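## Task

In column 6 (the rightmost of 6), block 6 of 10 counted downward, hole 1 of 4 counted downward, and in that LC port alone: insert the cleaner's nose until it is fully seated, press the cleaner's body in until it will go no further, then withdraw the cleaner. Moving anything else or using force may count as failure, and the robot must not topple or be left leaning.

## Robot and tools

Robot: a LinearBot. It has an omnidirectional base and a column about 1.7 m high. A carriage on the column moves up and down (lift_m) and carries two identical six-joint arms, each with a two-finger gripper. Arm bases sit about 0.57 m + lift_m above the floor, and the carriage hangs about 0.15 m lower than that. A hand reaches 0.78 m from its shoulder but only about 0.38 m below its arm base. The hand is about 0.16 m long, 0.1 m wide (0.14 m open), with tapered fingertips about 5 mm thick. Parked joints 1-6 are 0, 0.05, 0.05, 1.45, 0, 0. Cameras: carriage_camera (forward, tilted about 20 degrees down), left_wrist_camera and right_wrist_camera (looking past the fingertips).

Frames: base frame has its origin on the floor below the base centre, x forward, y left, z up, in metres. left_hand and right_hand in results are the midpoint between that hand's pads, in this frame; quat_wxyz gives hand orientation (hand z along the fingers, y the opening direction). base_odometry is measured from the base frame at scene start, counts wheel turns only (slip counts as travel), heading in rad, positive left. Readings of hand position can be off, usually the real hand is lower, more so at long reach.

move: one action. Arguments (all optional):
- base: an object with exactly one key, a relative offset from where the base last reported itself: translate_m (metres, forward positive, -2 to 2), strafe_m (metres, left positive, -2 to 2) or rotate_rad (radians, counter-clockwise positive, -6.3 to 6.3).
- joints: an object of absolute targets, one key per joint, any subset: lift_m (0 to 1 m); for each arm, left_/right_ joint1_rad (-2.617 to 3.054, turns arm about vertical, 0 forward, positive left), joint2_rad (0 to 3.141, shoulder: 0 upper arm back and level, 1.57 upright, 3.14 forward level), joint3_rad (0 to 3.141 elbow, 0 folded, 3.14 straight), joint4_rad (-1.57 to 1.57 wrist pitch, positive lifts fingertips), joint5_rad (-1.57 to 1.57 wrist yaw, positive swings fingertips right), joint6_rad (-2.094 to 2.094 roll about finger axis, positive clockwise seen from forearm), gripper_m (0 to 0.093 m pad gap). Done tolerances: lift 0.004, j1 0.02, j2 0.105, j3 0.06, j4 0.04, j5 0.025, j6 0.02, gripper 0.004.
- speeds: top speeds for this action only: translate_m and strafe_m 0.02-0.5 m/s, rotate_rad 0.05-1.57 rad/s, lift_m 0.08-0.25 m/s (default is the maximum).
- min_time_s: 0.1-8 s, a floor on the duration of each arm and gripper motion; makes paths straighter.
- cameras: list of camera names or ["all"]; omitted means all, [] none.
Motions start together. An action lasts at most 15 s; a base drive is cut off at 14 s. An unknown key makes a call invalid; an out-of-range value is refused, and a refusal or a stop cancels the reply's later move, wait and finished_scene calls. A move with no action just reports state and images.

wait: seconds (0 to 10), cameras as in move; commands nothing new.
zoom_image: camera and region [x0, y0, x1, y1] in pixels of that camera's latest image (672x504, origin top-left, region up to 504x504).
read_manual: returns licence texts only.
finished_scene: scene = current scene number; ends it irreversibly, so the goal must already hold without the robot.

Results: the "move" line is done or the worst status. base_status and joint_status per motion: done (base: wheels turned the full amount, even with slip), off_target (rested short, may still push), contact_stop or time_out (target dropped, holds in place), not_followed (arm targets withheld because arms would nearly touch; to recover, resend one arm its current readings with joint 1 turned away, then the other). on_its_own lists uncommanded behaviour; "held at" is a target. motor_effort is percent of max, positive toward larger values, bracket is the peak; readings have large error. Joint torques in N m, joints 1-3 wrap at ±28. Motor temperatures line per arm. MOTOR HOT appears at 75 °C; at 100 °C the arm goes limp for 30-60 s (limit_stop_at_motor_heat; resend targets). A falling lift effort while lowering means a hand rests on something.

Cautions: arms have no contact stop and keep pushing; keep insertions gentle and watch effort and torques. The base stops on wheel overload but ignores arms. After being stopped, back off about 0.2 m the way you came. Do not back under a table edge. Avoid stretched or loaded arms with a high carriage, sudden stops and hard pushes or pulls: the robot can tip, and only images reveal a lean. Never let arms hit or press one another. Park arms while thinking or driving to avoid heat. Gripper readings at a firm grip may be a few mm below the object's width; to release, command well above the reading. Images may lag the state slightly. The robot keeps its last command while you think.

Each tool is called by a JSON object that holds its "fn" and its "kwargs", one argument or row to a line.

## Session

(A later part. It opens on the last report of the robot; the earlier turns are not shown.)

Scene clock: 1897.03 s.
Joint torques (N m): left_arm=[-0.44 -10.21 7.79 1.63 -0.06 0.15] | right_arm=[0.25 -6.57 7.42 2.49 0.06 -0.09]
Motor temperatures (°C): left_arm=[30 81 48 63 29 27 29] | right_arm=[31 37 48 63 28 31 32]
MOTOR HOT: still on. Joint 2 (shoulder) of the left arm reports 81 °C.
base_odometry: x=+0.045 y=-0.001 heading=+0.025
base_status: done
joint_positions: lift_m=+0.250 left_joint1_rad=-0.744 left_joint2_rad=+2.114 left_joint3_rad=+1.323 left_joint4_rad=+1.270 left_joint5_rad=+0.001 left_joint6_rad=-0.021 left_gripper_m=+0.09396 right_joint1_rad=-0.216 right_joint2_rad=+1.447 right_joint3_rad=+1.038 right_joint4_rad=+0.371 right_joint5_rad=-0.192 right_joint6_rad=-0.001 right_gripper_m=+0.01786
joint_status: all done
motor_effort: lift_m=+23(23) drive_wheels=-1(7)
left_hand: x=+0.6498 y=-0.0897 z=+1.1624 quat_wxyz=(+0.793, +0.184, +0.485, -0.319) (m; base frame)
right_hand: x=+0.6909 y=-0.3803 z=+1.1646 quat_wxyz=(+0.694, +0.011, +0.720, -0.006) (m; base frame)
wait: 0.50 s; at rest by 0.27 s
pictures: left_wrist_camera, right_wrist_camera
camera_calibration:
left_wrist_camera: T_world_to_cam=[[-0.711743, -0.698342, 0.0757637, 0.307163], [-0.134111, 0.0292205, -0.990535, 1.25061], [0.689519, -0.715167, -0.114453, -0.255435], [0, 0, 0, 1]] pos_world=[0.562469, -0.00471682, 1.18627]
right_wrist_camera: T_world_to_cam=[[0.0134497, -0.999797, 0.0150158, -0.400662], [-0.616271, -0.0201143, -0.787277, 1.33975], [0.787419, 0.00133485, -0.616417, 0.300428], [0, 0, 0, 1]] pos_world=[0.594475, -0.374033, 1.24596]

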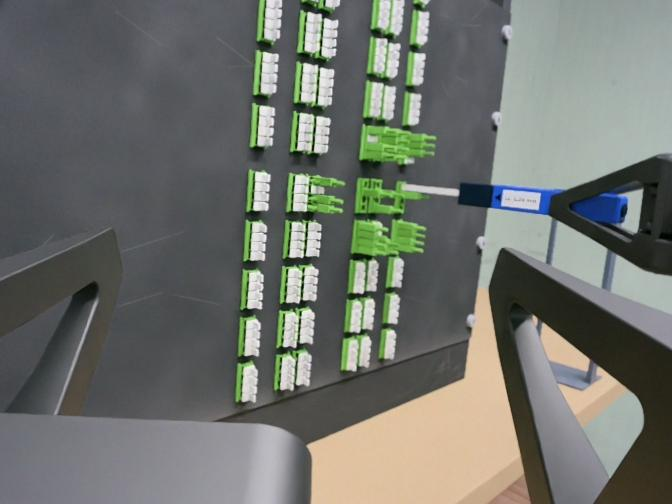

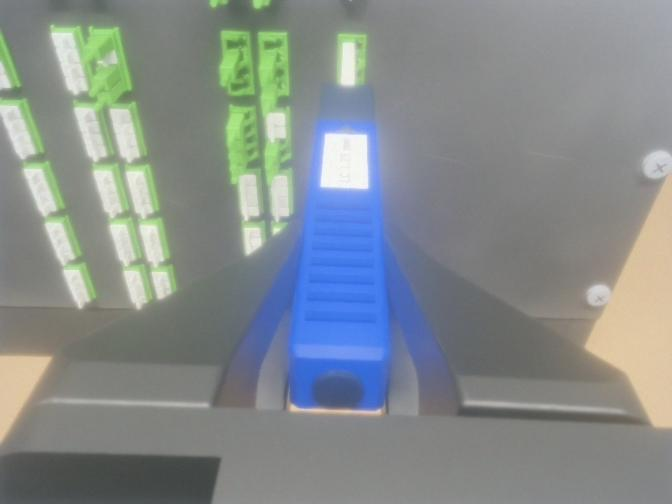

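{"fn": "move", "kwargs": {
  "joints": {"lift_m": 0.2492, "right_joint4_rad": 0.393, "right_joint2_rad": 1.451},
  "cameras": []
}}

{"fn": "wait", "kwargs": {
  "seconds": 0.5,
  "cameras": ["left_wrist_camera", "right_wrist_camera"]
}}

{"fn": "zoom_image", "kwargs": {
  "camera": "right_wrist_camera",
  "region": [330, 20, 380, 70]
}}

{"fn": "zoom_image", "kwargs": {
  "camera": "left_wrist_camera",
  "region": [385, 165, 445, 225]
}}

Scene clock: 1912.60 s.
Joint torques (N m): left_arm=[-0.44 -9.91 7.8 1.72 -0.06 0.15] | right_arm=[0.17 -6.68 7.41 2.42 0.11 -0.06]
Motor temperatures (°C): left_arm=[30 81 48 63 29 27 29] | right_arm=[31 37 48 64 28 31 32]
move: done
MOTOR HOT: still on. Joint 2 (shoulder) of the left arm reports 81 °C.
base_odometry: x=+0.045 y=-0.001 heading=+0.025
base_status: not commanded
joint_positions: lift_m=+0.249 left_joint1_rad=-0.744 left_joint2_rad=+2.114 left_joint3_rad=+1.323 left_joint4_rad=+1.270 left_joint5_rad=+0.001 left_joint6_rad=-0.021 left_gripper_m=+0.09396 right_joint1_rad=-0.216 right_joint2_rad=+1.447 right_joint3_rad=+1.038 right_joint4_rad=+0.373 right_joint5_rad=-0.192 right_joint6_rad=-0.001 right_gripper_m=+0.01786
joint_status: all done
motor_effort: lift_m=+24(24) drive_wheels=+1(1)
left_hand: x=+0.6498 y=-0.0897 z=+1.1615 quat_wxyz=(+0.793, +0.184, +0.485, -0.319) (m; base frame)
right_hand: x=+0.6909 y=-0.3803 z=+1.1642 quat_wxyz=(+0.694, +0.011, +0.720, -0.006) (m; base frame)
pictures: none
No camera images: "cameras" was empty.

Scene clock: 1913.10 s.
Joint torques (N m): left_arm=[-0.43 -10.03 7.77 1.66 -0.06 0.15] | right_arm=[0.2 -6.75 7.57 2.47 0.05 -0.07]
Motor temperatures (°C): left_arm=[30 81 48 63 29 27 29] | right_arm=[31 37 48 64 28 31 32]
MOTOR HOT: still on. Joint 2 (shoulder) of the left arm reports 81 °C.
base_odometry: x=+0.045 y=-0.001 heading=+0.025
base_status: not commanded
joint_positions: lift_m=+0.249 left_joint1_rad=-0.744 left_joint2_rad=+2.114 left_joint3_rad=+1.323 left_joint4_rad=+1.270 left_joint5_rad=+0.001 left_joint6_rad=-0.021 left_gripper_m=+0.09396 right_joint1_rad=-0.216 right_joint2_rad=+1.447 right_joint3_rad=+1.038 right_joint4_rad=+0.373 right_joint5_rad=-0.192 right_joint6_rad=-0.001 right_gripper_m=+0.01786
joint_status: all done
motor_effort: lift_m=+24(24) drive_wheels=+2(1)
left_hand: x=+0.6498 y=-0.0897 z=+1.1615 quat_wxyz=(+0.793, +0.184, +0.485, -0.319) (m; base frame)
right_hand: x=+0.6909 y=-0.3803 z=+1.1642 quat_wxyz=(+0.694, +0.011, +0.720, -0.006) (m; base frame)
wait: 0.50 s; at rest by 0.27 s
pictures: left_wrist_camera, right_wrist_camera
camera_calibration:
left_wrist_camera: T_world_to_cam=[[-0.711743, -0.698342, 0.0757637, 0.307224], [-0.134111, 0.0292205, -0.990535, 1.24982], [0.689519, -0.715167, -0.114453, -0.255526], [0, 0, 0, 1]] pos_world=[0.562469, -0.00471682, 1.18547]
right_wrist_camera: T_world_to_cam=[[0.01346, -0.999791, 0.0153959, -0.401128], [-0.615091, -0.0204183, -0.788192, 1.33953], [0.788341, 0.00113918, -0.615237, 0.298046], [0, 0, 0, 1]] pos_world=[0.594372, -0.374033, 1.24535]

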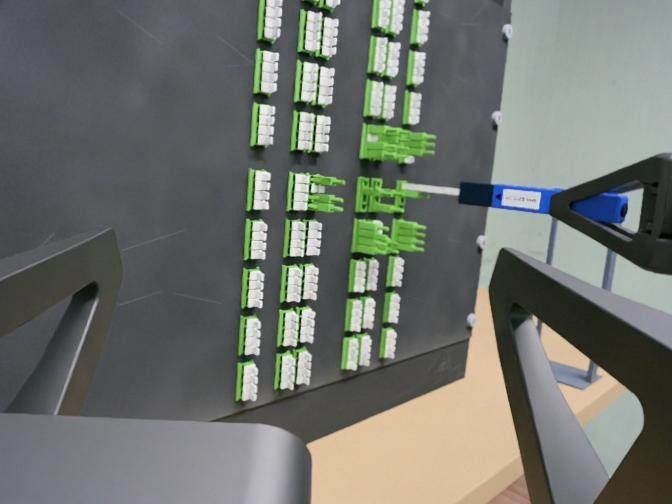

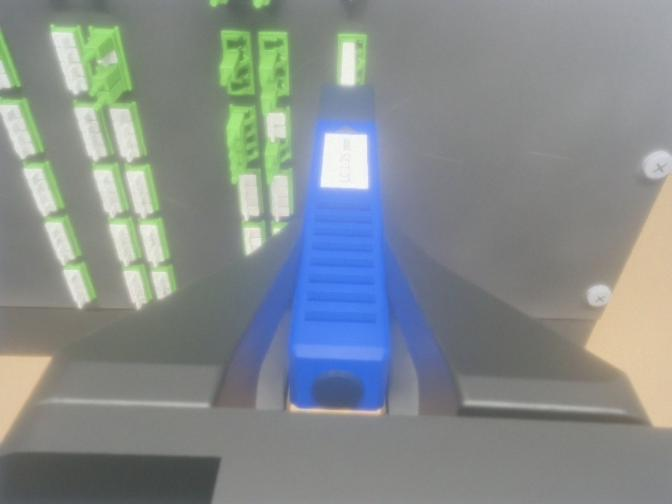

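Scaled by 10.080 from the camera's 672x504 image, which has a finer 960x720 frame.

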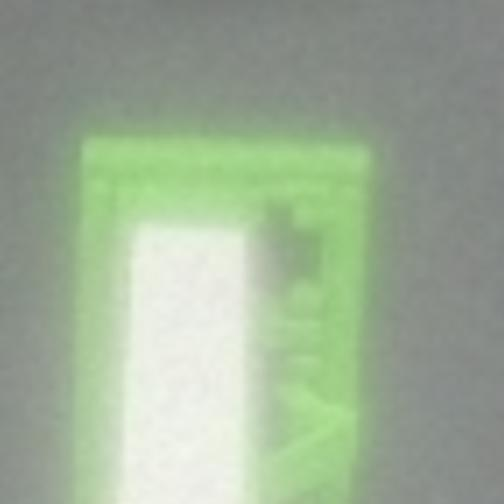

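Scaled by 8.400 from the camera's 672x504 image, which has a finer 960x720 frame.

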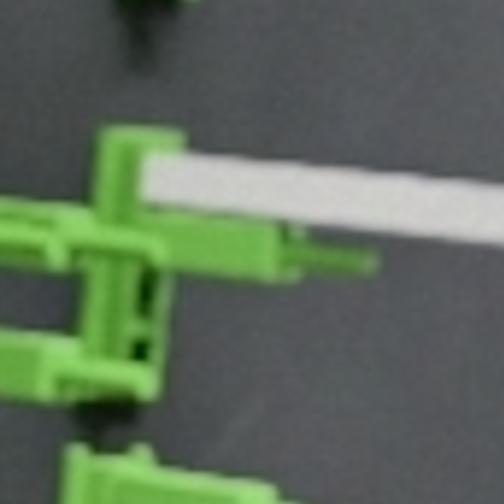

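{"fn": "move", "kwargs": {
  "joints": {"lift_m": 0.2486, "right_joint4_rad": 0.393},
  "cameras": []
}}

{"fn": "wait", "kwargs": {
  "seconds": 0.5,
  "cameras": ["left_wrist_camera", "right_wrist_camera"]
}}

{"fn": "zoom_image", "kwargs": {
  "camera": "right_wrist_camera",
  "region": [330, 20, 380, 70]
}}

{"fn": "zoom_image", "kwargs": {
  "camera": "left_wrist_camera",
  "region": [385, 165, 445, 225]
}}

Scene clock: 1924.23 s.
Joint torques (N m): left_arm=[-0.44 -10.06 7.77 1.66 -0.06 0.15] | right_arm=[0.27 -6.75 7.54 2.46 0.03 -0.06]
Motor temperatures (°C): left_arm=[30 81 48 63 29 27 29] | right_arm=[31 38 48 64 28 31 32]
move: done
MOTOR HOT: still on. Joint 2 (shoulder) of the left arm reports 81 °C.
base_odometry: x=+0.045 y=-0.001 heading=+0.025
base_status: not commanded
joint_positions: lift_m=+0.249 left_joint1_rad=-0.744 left_joint2_rad=+2.114 left_joint3_rad=+1.323 left_joint4_rad=+1.270 left_joint5_rad=+0.001 left_joint6_rad=-0.021 left_gripper_m=+0.09396 right_joint1_rad=-0.216 right_joint2_rad=+1.447 right_joint3_rad=+1.038 right_joint4_rad=+0.374 right_joint5_rad=-0.192 right_joint6_rad=-0.001 right_gripper_m=+0.01786
joint_status: all done
motor_effort: lift_m=+23(24) drive_wheels=+0(3)
left_hand: x=+0.6498 y=-0.0897 z=+1.1610 quat_wxyz=(+0.793, +0.184, +0.485, -0.319) (m; base frame)
right_hand: x=+0.6909 y=-0.3803 z=+1.1639 quat_wxyz=(+0.694, +0.011, +0.719, -0.006) (m; base frame)
pictures: none
No camera images: "cameras" was empty.

Scene clock: 1924.73 s.
Joint torques (N m): left_arm=[-0.44 -10.03 7.77 1.66 -0.06 0.15] | right_arm=[0.38 -6.71 7.45 2.5 0.11 -0.03]
Motor temperatures (°C): left_arm=[30 81 48 63 29 27 29] | right_arm=[31 38 48 64 28 31 32]
MOTOR HOT: still on. Joint 2 (shoulder) of the left arm reports 81 °C.
base_odometry: x=+0.045 y=-0.001 heading=+0.025
base_status: not commanded
joint_positions: lift_m=+0.249 left_joint1_rad=-0.744 left_joint2_rad=+2.114 left_joint3_rad=+1.323 left_joint4_rad=+1.270 left_joint5_rad=+0.001 left_joint6_rad=-0.021 left_gripper_m=+0.09396 right_joint1_rad=-0.216 right_joint2_rad=+1.447 right_joint3_rad=+1.038 right_joint4_rad=+0.374 right_joint5_rad=-0.192 right_joint6_rad=-0.001 right_gripper_m=+0.01786
joint_status: all done
motor_effort: lift_m=+23(24) drive_wheels=+3(3)
left_hand: x=+0.6498 y=-0.0897 z=+1.1610 quat_wxyz=(+0.793, +0.184, +0.485, -0.319) (m; base frame)
right_hand: x=+0.6909 y=-0.3803 z=+1.1639 quat_wxyz=(+0.694, +0.011, +0.719, -0.006) (m; base frame)
wait: 0.50 s; at rest by 0.27 s
pictures: left_wrist_camera, right_wrist_camera
camera_calibration:
left_wrist_camera: T_world_to_cam=[[-0.711743, -0.698342, 0.0757637, 0.307269], [-0.134111, 0.0292205, -0.990535, 1.24922], [0.689519, -0.715167, -0.114453, -0.255595], [0, 0, 0, 1]] pos_world=[0.562469, -0.00471682, 1.18487]
right_wrist_camera: T_world_to_cam=[[0.0134906, -0.999787, 0.0156277, -0.401426], [-0.614254, -0.0206188, -0.788839, 1.33939], [0.788993, 0.0010425, -0.614401, 0.296413], [0, 0, 0, 1]] pos_world=[0.594271, -0.374033, 1.24495]

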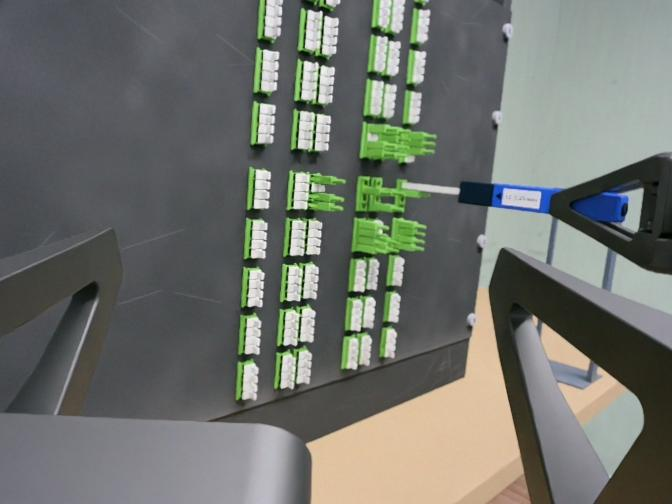

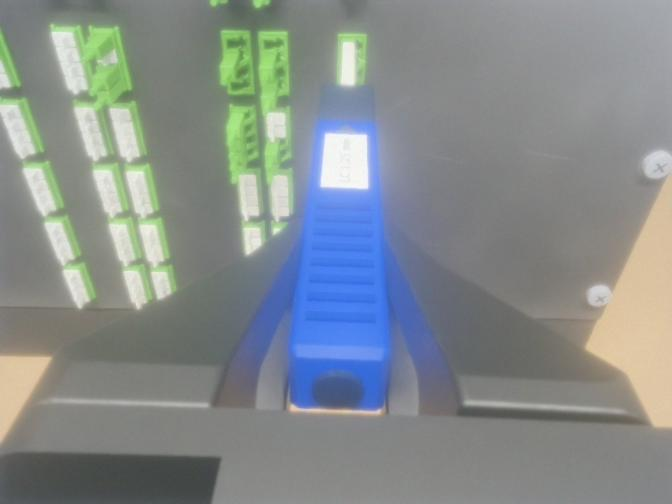

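Scaled by 10.080 from the camera's 672x504 image, which has a finer 960x720 frame.

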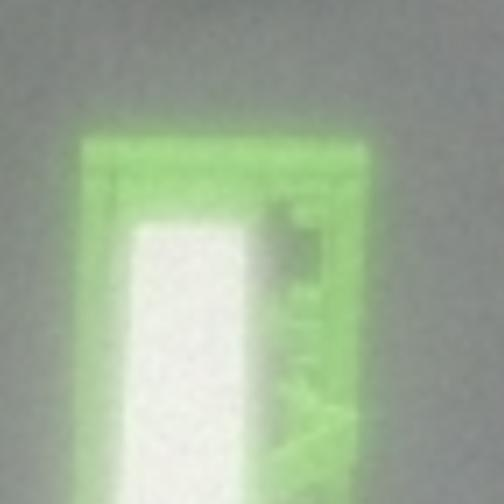

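Scaled by 8.400 from the camera's 672x504 image, which has a finer 960x720 frame.

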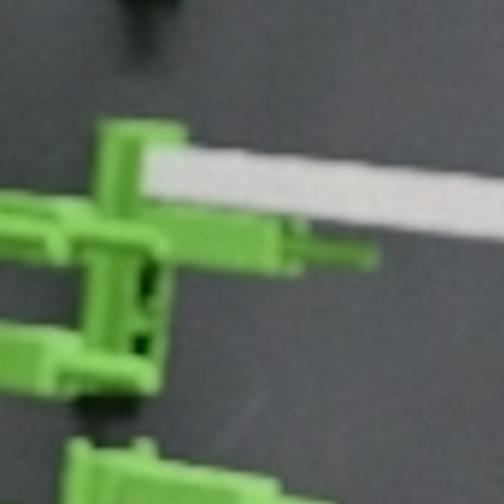

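{"fn": "move", "kwargs": {
  "base": {"translate_m": -0.003},
  "speeds": {"translate_m": 0.02},
  "cameras": []
}}

{"fn": "wait", "kwargs": {
  "seconds": 0.5,
  "cameras": ["left_wrist_camera", "right_wrist_camera"]
}}

{"fn": "zoom_image", "kwargs": {
  "camera": "right_wrist_camera",
  "region": [330, 20, 380, 70]
}}

{"fn": "zoom_image", "kwargs": {
  "camera": "left_wrist_camera",
  "region": [385, 165, 445, 225]
}}

Scene clock: 1943.77 s.
Joint torques (N m): left_arm=[-0.1 -10.1 7.86 1.67 -0.06 0.15] | right_arm=[0.28 -6.94 7.39 2.5 0.02 -0.1]
Motor temperatures (°C): left_arm=[30 81 48 63 29 27 29] | right_arm=[31 38 48 64 28 31 32]
move: done
MOTOR HOT: still on. Joint 2 (shoulder) of the left arm reports 81 °C.
base_odometry: x=+0.042 y=-0.001 heading=+0.025
base_status: done
joint_positions: lift_m=+0.249 left_joint1_rad=-0.747 left_joint2_rad=+2.114 left_joint3_rad=+1.323 left_joint4_rad=+1.270 left_joint5_rad=+0.001 left_joint6_rad=-0.021 left_gripper_m=+0.09396 right_joint1_rad=-0.216 right_joint2_rad=+1.447 right_joint3_rad=+1.038 right_joint4_rad=+0.374 right_joint5_rad=-0.192 right_joint6_rad=-0.001 right_gripper_m=+0.01786
joint_status: not commanded
motor_effort: lift_m=+23(23) drive_wheels=+3(9)
left_hand: x=+0.6489 y=-0.0907 z=+1.1610 quat_wxyz=(+0.793, +0.184, +0.485, -0.320) (m; base frame)
right_hand: x=+0.6909 y=-0.3803 z=+1.1639 quat_wxyz=(+0.694, +0.011, +0.719, -0.006) (m; base frame)
pictures: none
No camera images: "cameras" was empty.

Scene clock: 1944.27 s.
Joint torques (N m): left_arm=[-0.24 -10.17 7.76 1.66 -0.06 0.15] | right_arm=[0.13 -6.79 7.45 2.46 0.1 -0.01]
Motor temperatures (°C): left_arm=[30 81 48 63 29 27 29] | right_arm=[31 38 48 64 28 31 32]
MOTOR HOT: still on. Joint 2 (shoulder) of the left arm reports 81 °C.
base_odometry: x=+0.042 y=-0.001 heading=+0.025
base_status: done
joint_positions: lift_m=+0.249 left_joint1_rad=-0.747 left_joint2_rad=+2.114 left_joint3_rad=+1.323 left_joint4_rad=+1.270 left_joint5_rad=+0.001 left_joint6_rad=-0.021 left_gripper_m=+0.09396 right_joint1_rad=-0.216 right_joint2_rad=+1.447 right_joint3_rad=+1.038 right_joint4_rad=+0.374 right_joint5_rad=-0.192 right_joint6_rad=-0.001 right_gripper_m=+0.01786
joint_status: not commanded
motor_effort: lift_m=+23(23) drive_wheels=+2(9)
left_hand: x=+0.6489 y=-0.0907 z=+1.1610 quat_wxyz=(+0.793, +0.184, +0.485, -0.320) (m; base frame)
right_hand: x=+0.6909 y=-0.3803 z=+1.1639 quat_wxyz=(+0.694, +0.011, +0.719, -0.006) (m; base frame)
wait: 0.50 s; at rest by 0.27 s
pictures: left_wrist_camera, right_wrist_camera
camera_calibration:
left_wrist_camera: T_world_to_cam=[[-0.713382, -0.696666, 0.0757802, 0.307123], [-0.134055, 0.0295259, -0.990534, 1.24912], [0.687834, -0.716788, -0.114455, -0.254748], [0, 0, 0, 1]] pos_world=[0.561772, -0.00551932, 1.18487]
right_wrist_camera: T_world_to_cam=[[0.0134906, -0.999787, 0.0156277, -0.401426], [-0.614254, -0.0206188, -0.788839, 1.33939], [0.788993, 0.0010425, -0.614401, 0.296413], [0, 0, 0, 1]] pos_world=[0.594271, -0.374033, 1.24495]

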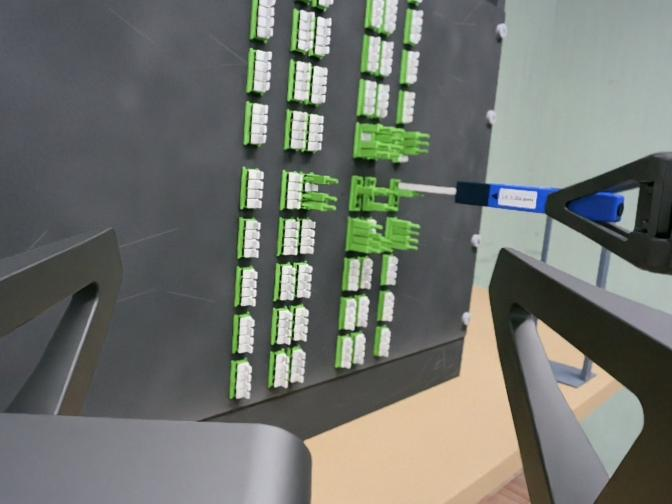

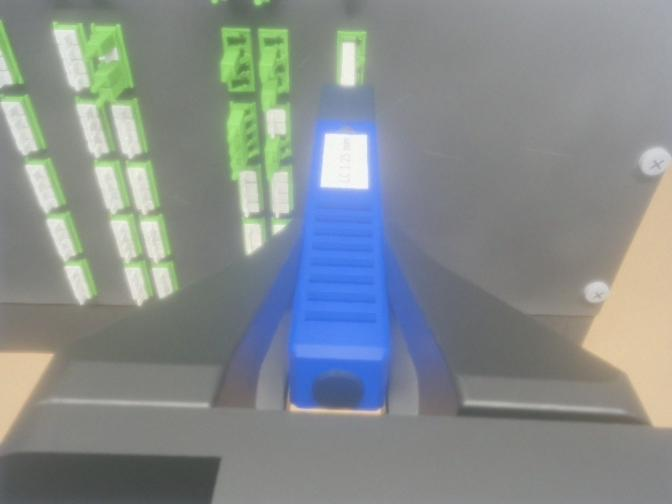

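Scaled by 10.080 from the camera's 672x504 image, which has a finer 960x720 frame.

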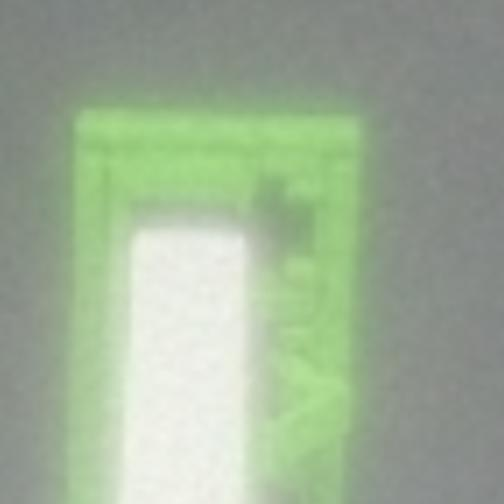

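Scaled by 8.400 from the camera's 672x504 image, which has a finer 960x720 frame.

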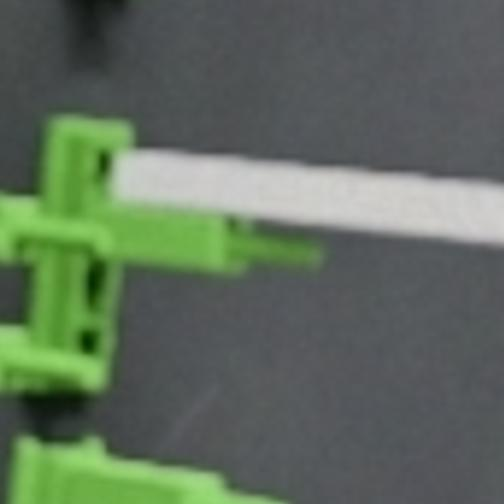

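{"fn": "move", "kwargs": {
  "base": {"translate_m": 0.002},
  "speeds": {"translate_m": 0.02},
  "cameras": []
}}

{"fn": "wait", "kwargs": {
  "seconds": 0.5,
  "cameras": ["left_wrist_camera", "right_wrist_camera"]
}}

{"fn": "zoom_image", "kwargs": {
  "camera": "right_wrist_camera",
  "region": [330, 20, 380, 70]
}}

{"fn": "zoom_image", "kwargs": {
  "camera": "left_wrist_camera",
  "region": [385, 165, 445, 225]
}}

Scene clock: 1968.00 s.
Joint torques (N m): left_arm=[-0.25 -10.1 7.77 1.66 -0.06 0.15] | right_arm=[0.16 -6.69 7.39 2.45 0.04 -0.06]
Motor temperatures (°C): left_arm=[30 81 48 63 29 27 29] | right_arm=[31 38 48 64 28 31 32]
move: done
MOTOR HOT: still on. Joint 2 (shoulder) of the left arm reports 81 °C.
base_odometry: x=+0.044 y=-0.001 heading=+0.025
base_status: done
joint_positions: lift_m=+0.249 left_joint1_rad=-0.745 left_joint2_rad=+2.114 left_joint3_rad=+1.323 left_joint4_rad=+1.270 left_joint5_rad=+0.001 left_joint6_rad=-0.021 left_gripper_m=+0.09396 right_joint1_rad=-0.216 right_joint2_rad=+1.447 right_joint3_rad=+1.038 right_joint4_rad=+0.374 right_joint5_rad=-0.192 right_joint6_rad=-0.001 right_gripper_m=+0.01786
joint_status: not commanded
motor_effort: lift_m=+23(24) drive_wheels=+1(8)
left_hand: x=+0.6494 y=-0.0902 z=+1.1610 quat_wxyz=(+0.793, +0.184, +0.485, -0.320) (m; base frame)
right_hand: x=+0.6909 y=-0.3803 z=+1.1639 quat_wxyz=(+0.694, +0.011, +0.719, -0.006) (m; base frame)
pictures: none
No camera images: "cameras" was empty.

Scene clock: 1968.50 s.
Joint torques (N m): left_arm=[-0.35 -9.92 7.76 1.69 -0.05 0.14] | right_arm=[0.17 -6.72 7.56 2.48 0.08 -0.05]
Motor temperatures (°C): left_arm=[30 81 48 63 29 27 29] | right_arm=[31 38 48 64 28 31 32]
MOTOR HOT: still on. Joint 2 (shoulder) of the left arm reports 81 °C.
base_odometry: x=+0.044 y=-0.001 heading=+0.025
base_status: done
joint_positions: lift_m=+0.249 left_joint1_rad=-0.745 left_joint2_rad=+2.114 left_joint3_rad=+1.323 left_joint4_rad=+1.270 left_joint5_rad=+0.001 left_joint6_rad=-0.021 left_gripper_m=+0.09396 right_joint1_rad=-0.216 right_joint2_rad=+1.447 right_joint3_rad=+1.038 right_joint4_rad=+0.374 right_joint5_rad=-0.192 right_joint6_rad=-0.001 right_gripper_m=+0.01786
joint_status: not commanded
motor_effort: lift_m=+23(24) drive_wheels=+1(8)
left_hand: x=+0.6494 y=-0.0902 z=+1.1610 quat_wxyz=(+0.793, +0.184, +0.485, -0.320) (m; base frame)
right_hand: x=+0.6909 y=-0.3803 z=+1.1639 quat_wxyz=(+0.694, +0.011, +0.719, -0.006) (m; base frame)
wait: 0.50 s; at rest by 0.27 s
pictures: left_wrist_camera, right_wrist_camera
camera_calibration:
left_wrist_camera: T_world_to_cam=[[-0.712587, -0.697479, 0.0757754, 0.307171], [-0.134088, 0.0293788, -0.990534, 1.24917], [0.688651, -0.716003, -0.114458, -0.255117], [0, 0, 0, 1]] pos_world=[0.56207, -0.00511811, 1.18487]
right_wrist_camera: T_world_to_cam=[[0.0134906, -0.999787, 0.0156277, -0.401424], [-0.614254, -0.0206188, -0.788839, 1.33931], [0.788993, 0.0010425, -0.614401, 0.296352], [0, 0, 0, 1]] pos_world=[0.594271, -0.374033, 1.24485]

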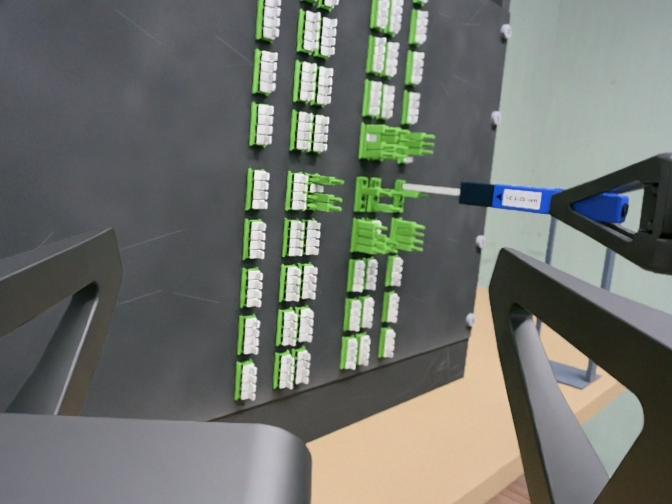

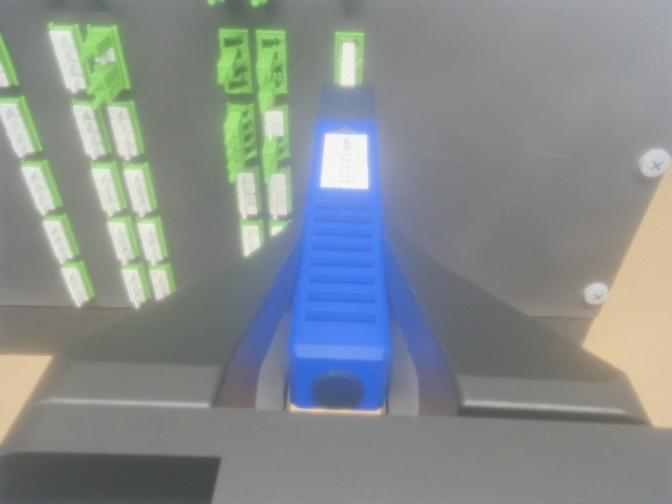

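Scaled by 10.080 from the camera's 672x504 image, which has a finer 960x720 frame.

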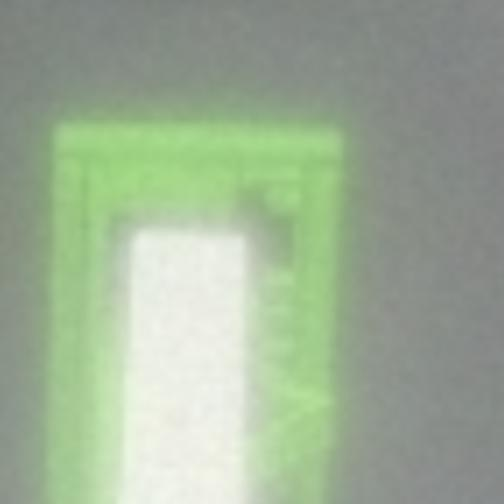

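Scaled by 8.400 from the camera's 672x504 image, which has a finer 960x720 frame.

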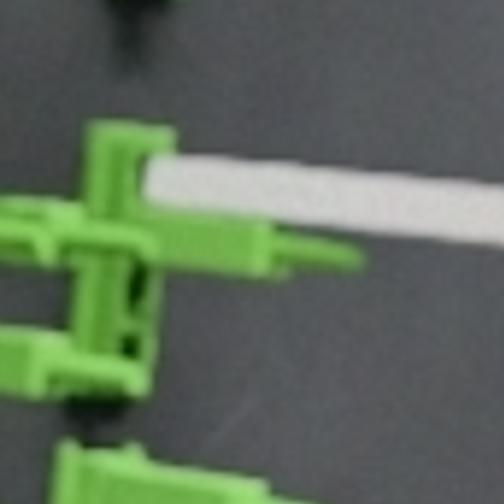

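{"fn": "move", "kwargs": {
  "joints": {"right_joint5_rad": -0.202},
  "cameras": []
}}

{"fn": "wait", "kwargs": {
  "seconds": 0.5,
  "cameras": ["left_wrist_camera", "right_wrist_camera"]
}}

{"fn": "zoom_image", "kwargs": {
  "camera": "right_wrist_camera",
  "region": [330, 20, 380, 70]
}}

Scene clock: 2008.30 s.
Joint torques (N m): left_arm=[-0.34 -10.03 7.77 1.66 -0.05 0.14] | right_arm=[0.27 -6.71 7.34 2.44 -0.03 -0.04]
Motor temperatures (°C): left_arm=[30 81 48 63 29 27 29] | right_arm=[31 38 48 64 28 31 32]
move: done
MOTOR HOT: still on. Joint 2 (shoulder) of the left arm reports 81 °C.
base_odometry: x=+0.044 y=-0.001 heading=+0.025
base_status: not commanded
joint_positions: lift_m=+0.249 left_joint1_rad=-0.745 left_joint2_rad=+2.114 left_joint3_rad=+1.323 left_joint4_rad=+1.270 left_joint5_rad=+0.001 left_joint6_rad=-0.021 left_gripper_m=+0.09396 right_joint1_rad=-0.216 right_joint2_rad=+1.447 right_joint3_rad=+1.038 right_joint4_rad=+0.374 right_joint5_rad=-0.193 right_joint6_rad=-0.001 right_gripper_m=+0.01786
joint_status: all done
motor_effort: lift_m=+23(23) drive_wheels=+0(3)
left_hand: x=+0.6494 y=-0.0902 z=+1.1610 quat_wxyz=(+0.793, +0.184, +0.485, -0.320) (m; base frame)
right_hand: x=+0.6909 y=-0.3802 z=+1.1639 quat_wxyz=(+0.694, +0.010, +0.719, -0.006) (m; base frame)
pictures: none
No camera images: "cameras" was empty.

Scene clock: 2008.80 s.
Joint torques (N m): left_arm=[-0.34 -10.03 7.77 1.65 -0.06 0.15] | right_arm=[0.46 -6.64 7.5 2.46 0.02 -0.08]
Motor temperatures (°C): left_arm=[30 81 48 63 29 27 29] | right_arm=[31 38 48 64 28 31 32]
MOTOR HOT: still on. Joint 2 (shoulder) of the left arm reports 81 °C.
base_odometry: x=+0.044 y=-0.001 heading=+0.025
base_status: not commanded
joint_positions: lift_m=+0.249 left_joint1_rad=-0.745 left_joint2_rad=+2.114 left_joint3_rad=+1.323 left_joint4_rad=+1.270 left_joint5_rad=+0.001 left_joint6_rad=-0.021 left_gripper_m=+0.09396 right_joint1_rad=-0.216 right_joint2_rad=+1.447 right_joint3_rad=+1.038 right_joint4_rad=+0.374 right_joint5_rad=-0.194 right_joint6_rad=-0.001 right_gripper_m=+0.01786
joint_status: all done
motor_effort: lift_m=+23(23) drive_wheels=+1(3)
left_hand: x=+0.6494 y=-0.0902 z=+1.1610 quat_wxyz=(+0.793, +0.184, +0.485, -0.320) (m; base frame)
right_hand: x=+0.6909 y=-0.3801 z=+1.1639 quat_wxyz=(+0.694, +0.010, +0.719, -0.006) (m; base frame)
wait: 0.50 s; at rest by 0.27 s
pictures: left_wrist_camera, right_wrist_camera
camera_calibration:
left_wrist_camera: T_world_to_cam=[[-0.712587, -0.697479, 0.0757754, 0.307171], [-0.134088, 0.0293788, -0.990534, 1.24917], [0.688651, -0.716003, -0.114458, -0.255117], [0, 0, 0, 1]] pos_world=[0.56207, -0.00511811, 1.18487]
right_wrist_camera: T_world_to_cam=[[0.0149899, -0.999766, 0.0155781, -0.402149], [-0.614226, -0.0215008, -0.788837, 1.33896], [0.788988, 0.0022561, -0.614405, 0.296819], [0, 0, 0, 1]] pos_world=[0.594264, -0.373936, 1.24485]

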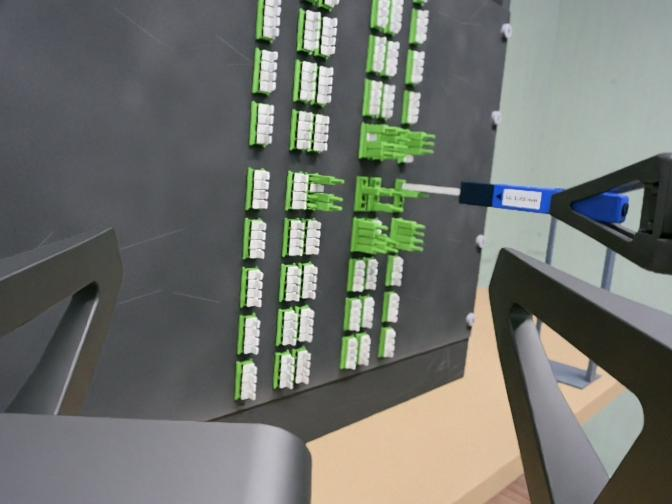

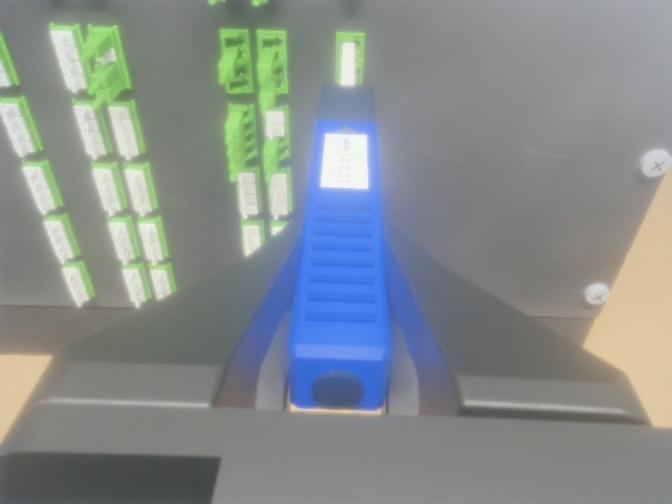

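Scaled by 10.080 from the camera's 672x504 image, which has a finer 960x720 frame.

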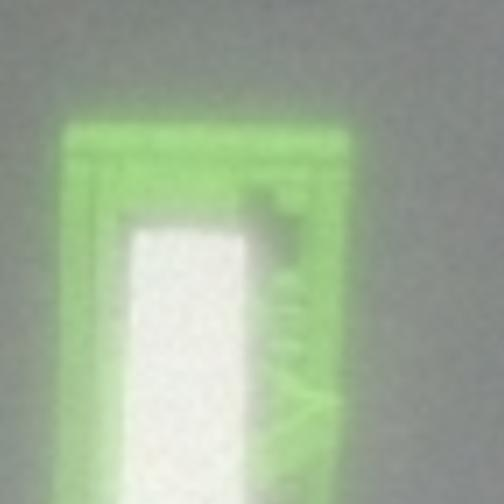

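{"fn": "move", "kwargs": {
  "joints": {"right_joint5_rad": -0.206},
  "cameras": []
}}

{"fn": "wait", "kwargs": {
  "seconds": 0.5,
  "cameras": ["left_wrist_camera", "right_wrist_camera"]
}}

{"fn": "zoom_image", "kwargs": {
  "camera": "right_wrist_camera",
  "region": [330, 20, 380, 70]
}}

Scene clock: 2018.90 s.
Joint torques (N m): left_arm=[-0.35 -10.03 7.77 1.66 -0.05 0.15] | right_arm=[0.25 -6.82 7.49 2.46 -0.03 -0.11]
Motor temperatures (°C): left_arm=[30 81 48 63 29 27 29] | right_arm=[31 38 48 64 28 31 32]
move: done
MOTOR HOT: still on. Joint 2 (shoulder) of the left arm reports 81 °C.
base_odometry: x=+0.044 y=-0.001 heading=+0.025
base_status: not commanded
joint_positions: lift_m=+0.249 left_joint1_rad=-0.745 left_joint2_rad=+2.114 left_joint3_rad=+1.323 left_joint4_rad=+1.270 left_joint5_rad=+0.001 left_joint6_rad=-0.021 left_gripper_m=+0.09396 right_joint1_rad=-0.216 right_joint2_rad=+1.447 right_joint3_rad=+1.038 right_joint4_rad=+0.374 right_joint5_rad=-0.197 right_joint6_rad=-0.001 right_gripper_m=+0.01786
joint_status: all done
motor_effort: lift_m=+23(23) drive_wheels=+0(1)
left_hand: x=+0.6494 y=-0.0902 z=+1.1610 quat_wxyz=(+0.793, +0.184, +0.485, -0.320) (m; base frame)
right_hand: x=+0.6909 y=-0.3795 z=+1.1639 quat_wxyz=(+0.694, +0.009, +0.719, -0.004) (m; base frame)
pictures: none
No camera images: "cameras" was empty.

Scene clock: 2019.40 s.
Joint torques (N m): left_arm=[-0.34 -10.04 7.77 1.66 -0.05 0.15] | right_arm=[0.28 -6.69 7.42 2.46 -0.06 -0.04]
Motor temperatures (°C): left_arm=[30 81 48 63 29 27 29] | right_arm=[31 38 48 64 28 31 32]
MOTOR HOT: still on. Joint 2 (shoulder) of the left arm reports 81 °C.
base_odometry: x=+0.044 y=-0.001 heading=+0.025
base_status: not commanded
joint_positions: lift_m=+0.249 left_joint1_rad=-0.745 left_joint2_rad=+2.114 left_joint3_rad=+1.323 left_joint4_rad=+1.270 left_joint5_rad=+0.001 left_joint6_rad=-0.021 left_gripper_m=+0.09396 right_joint1_rad=-0.216 right_joint2_rad=+1.447 right_joint3_rad=+1.038 right_joint4_rad=+0.374 right_joint5_rad=-0.197 right_joint6_rad=-0.001 right_gripper_m=+0.01786
joint_status: all done
motor_effort: lift_m=+23(23) drive_wheels=+2(1)
left_hand: x=+0.6494 y=-0.0902 z=+1.1610 quat_wxyz=(+0.793, +0.184, +0.485, -0.320) (m; base frame)
right_hand: x=+0.6909 y=-0.3794 z=+1.1639 quat_wxyz=(+0.694, +0.009, +0.719, -0.004) (m; base frame)
wait: 0.50 s; at rest by 0.27 s
pictures: left_wrist_camera, right_wrist_camera
camera_calibration:
left_wrist_camera: T_world_to_cam=[[-0.712587, -0.697479, 0.0757754, 0.307171], [-0.134088, 0.0293788, -0.990534, 1.24917], [0.688651, -0.716003, -0.114458, -0.255117], [0, 0, 0, 1]] pos_world=[0.56207, -0.00511811, 1.18487]
right_wrist_camera: T_world_to_cam=[[0.0188454, -0.999703, 0.0154312, -0.403943], [-0.614083, -0.0237531, -0.788884, 1.33815], [0.789016, 0.00539074, -0.614348, 0.297837], [0, 0, 0, 1]] pos_world=[0.594348, -0.373644, 1.24485]

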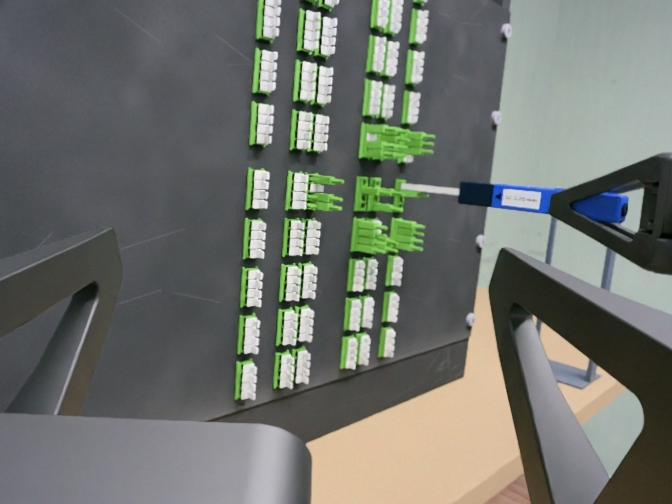

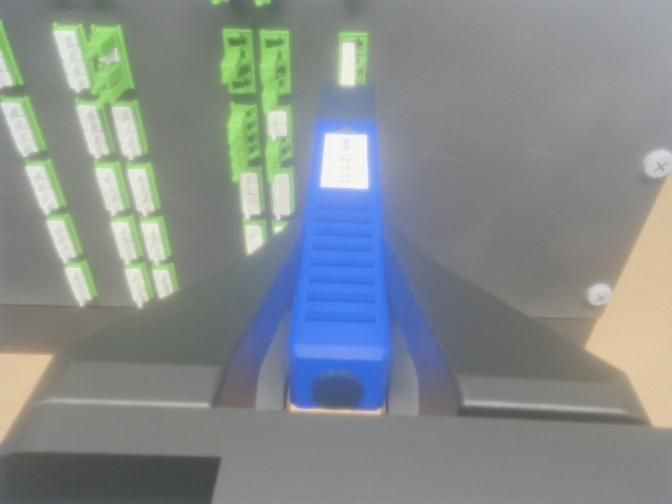

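Scaled by 10.080 from the camera's 672x504 image, which has a finer 960x720 frame.

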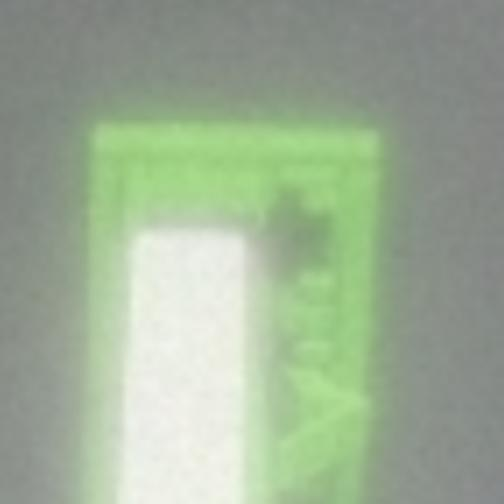

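{"fn": "move", "kwargs": {
  "base": {"translate_m": 0.001},
  "joints": {"right_joint5_rad": -0.197},
  "speeds": {"translate_m": 0.02},
  "cameras": []
}}

{"fn": "wait", "kwargs": {
  "seconds": 0.5,
  "cameras": ["left_wrist_camera", "right_wrist_camera"]
}}

{"fn": "zoom_image", "kwargs": {
  "camera": "right_wrist_camera",
  "region": [330, 20, 380, 70]
}}

Scene clock: 2031.90 s.
Joint torques (N m): left_arm=[-0.34 -9.92 7.77 1.66 -0.05 0.15] | right_arm=[0.18 -6.68 7.39 2.43 0.03 -0.02]
Motor temperatures (°C): left_arm=[30 81 48 63 29 27 29] | right_arm=[31 38 48 64 28 31 32]
move: done
MOTOR HOT: still on. Joint 2 (shoulder) of the left arm reports 81 °C.
base_odometry: x=+0.045 y=-0.001 heading=+0.025
base_status: done
joint_positions: lift_m=+0.249 left_joint1_rad=-0.745 left_joint2_rad=+2.114 left_joint3_rad=+1.323 left_joint4_rad=+1.270 left_joint5_rad=+0.001 left_joint6_rad=-0.021 left_gripper_m=+0.09396 right_joint1_rad=-0.216 right_joint2_rad=+1.447 right_joint3_rad=+1.038 right_joint4_rad=+0.374 right_joint5_rad=-0.197 right_joint6_rad=-0.001 right_gripper_m=+0.01786
joint_status: all done
motor_effort: lift_m=+23(24) drive_wheels=+0(5)
left_hand: x=+0.6494 y=-0.0902 z=+1.1610 quat_wxyz=(+0.793, +0.184, +0.485, -0.320) (m; base frame)
right_hand: x=+0.6909 y=-0.3796 z=+1.1639 quat_wxyz=(+0.694, +0.009, +0.719, -0.004) (m; base frame)
pictures: none
No camera images: "cameras" was empty.

Scene clock: 2032.40 s.
Joint torques (N m): left_arm=[-0.35 -9.84 7.77 1.64 -0.06 0.15] | right_arm=[0.29 -6.82 7.46 2.45 0.09 -0.03]
Motor temperatures (°C): left_arm=[30 81 48 63 29 27 29] | right_arm=[31 38 48 64 28 31 32]
MOTOR HOT: still on. Joint 2 (shoulder) of the left arm reports 81 °C.
base_odometry: x=+0.045 y=-0.001 heading=+0.025
base_status: done
joint_positions: lift_m=+0.249 left_joint1_rad=-0.745 left_joint2_rad=+2.114 left_joint3_rad=+1.323 left_joint4_rad=+1.270 left_joint5_rad=+0.001 left_joint6_rad=-0.021 left_gripper_m=+0.09396 right_joint1_rad=-0.216 right_joint2_rad=+1.447 right_joint3_rad=+1.038 right_joint4_rad=+0.374 right_joint5_rad=-0.197 right_joint6_rad=-0.001 right_gripper_m=+0.01786
joint_status: all done
motor_effort: lift_m=+23(24) drive_wheels=+1(5)
left_hand: x=+0.6494 y=-0.0902 z=+1.1610 quat_wxyz=(+0.793, +0.184, +0.485, -0.320) (m; base frame)
right_hand: x=+0.6909 y=-0.3796 z=+1.1639 quat_wxyz=(+0.694, +0.009, +0.719, -0.004) (m; base frame)
wait: 0.50 s; at rest by 0.27 s
pictures: left_wrist_camera, right_wrist_camera
camera_calibration:
left_wrist_camera: T_world_to_cam=[[-0.712587, -0.697479, 0.0757754, 0.307171], [-0.134088, 0.0293788, -0.990534, 1.24917], [0.688651, -0.716003, -0.114458, -0.255117], [0, 0, 0, 1]] pos_world=[0.56207, -0.00511811, 1.18487]
right_wrist_camera: T_world_to_cam=[[0.0180647, -0.999718, 0.0154174, -0.403466], [-0.614101, -0.0232627, -0.788885, 1.33834], [0.789021, 0.00478315, -0.614348, 0.297603], [0, 0, 0, 1]] pos_world=[0.594351, -0.373642, 1.24485]

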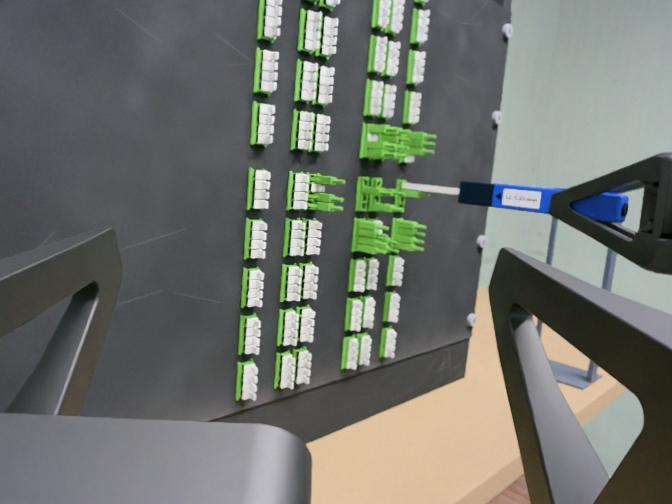

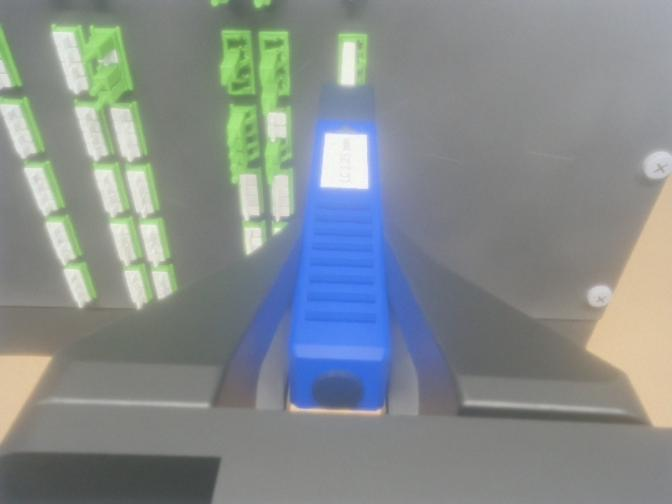

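Scaled by 10.080 from the camera's 672x504 image, which has a finer 960x720 frame.

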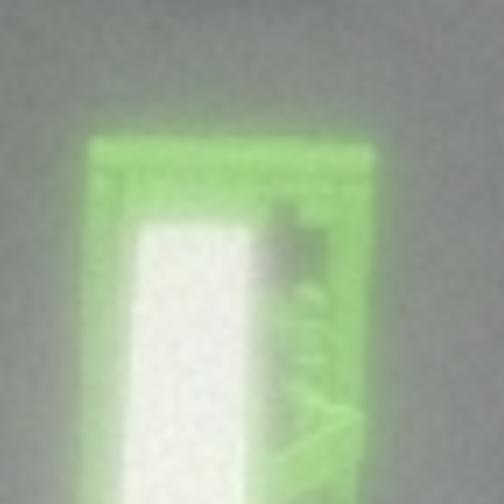

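{"fn": "zoom_image", "kwargs": {
  "camera": "left_wrist_camera",
  "region": [385, 165, 445, 225]
}}

{"fn": "zoom_image", "kwargs": {
  "camera": "right_wrist_camera",
  "region": [334, 30, 369, 65]
}}

Scaled by 8.400 from the camera's 672x504 image, which has a finer 960x720 frame.

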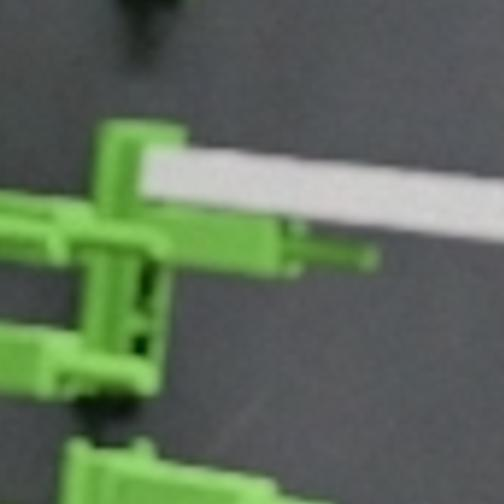

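Scaled by 14.400 from the camera's 672x504 image, which has a finer 960x720 frame.

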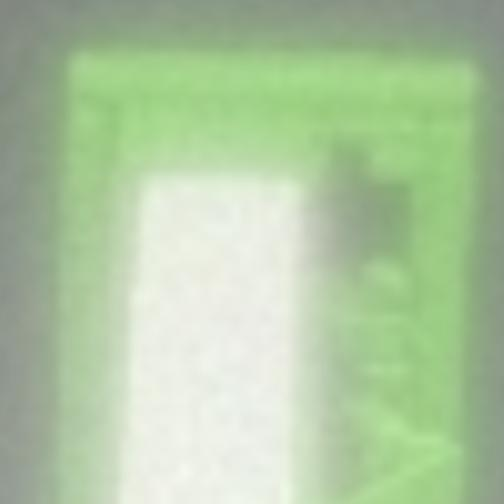

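{"fn": "zoom_image", "kwargs": {
  "camera": "right_wrist_camera",
  "region": [220, 25, 295, 100]
}}

Scaled by 6.720 from the camera's 672x504 image, which has a finer 960x720 frame.

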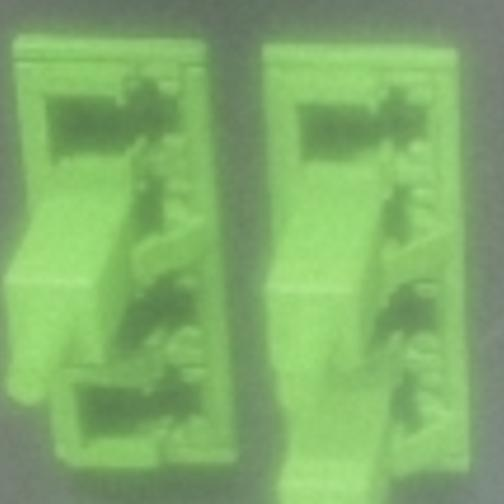

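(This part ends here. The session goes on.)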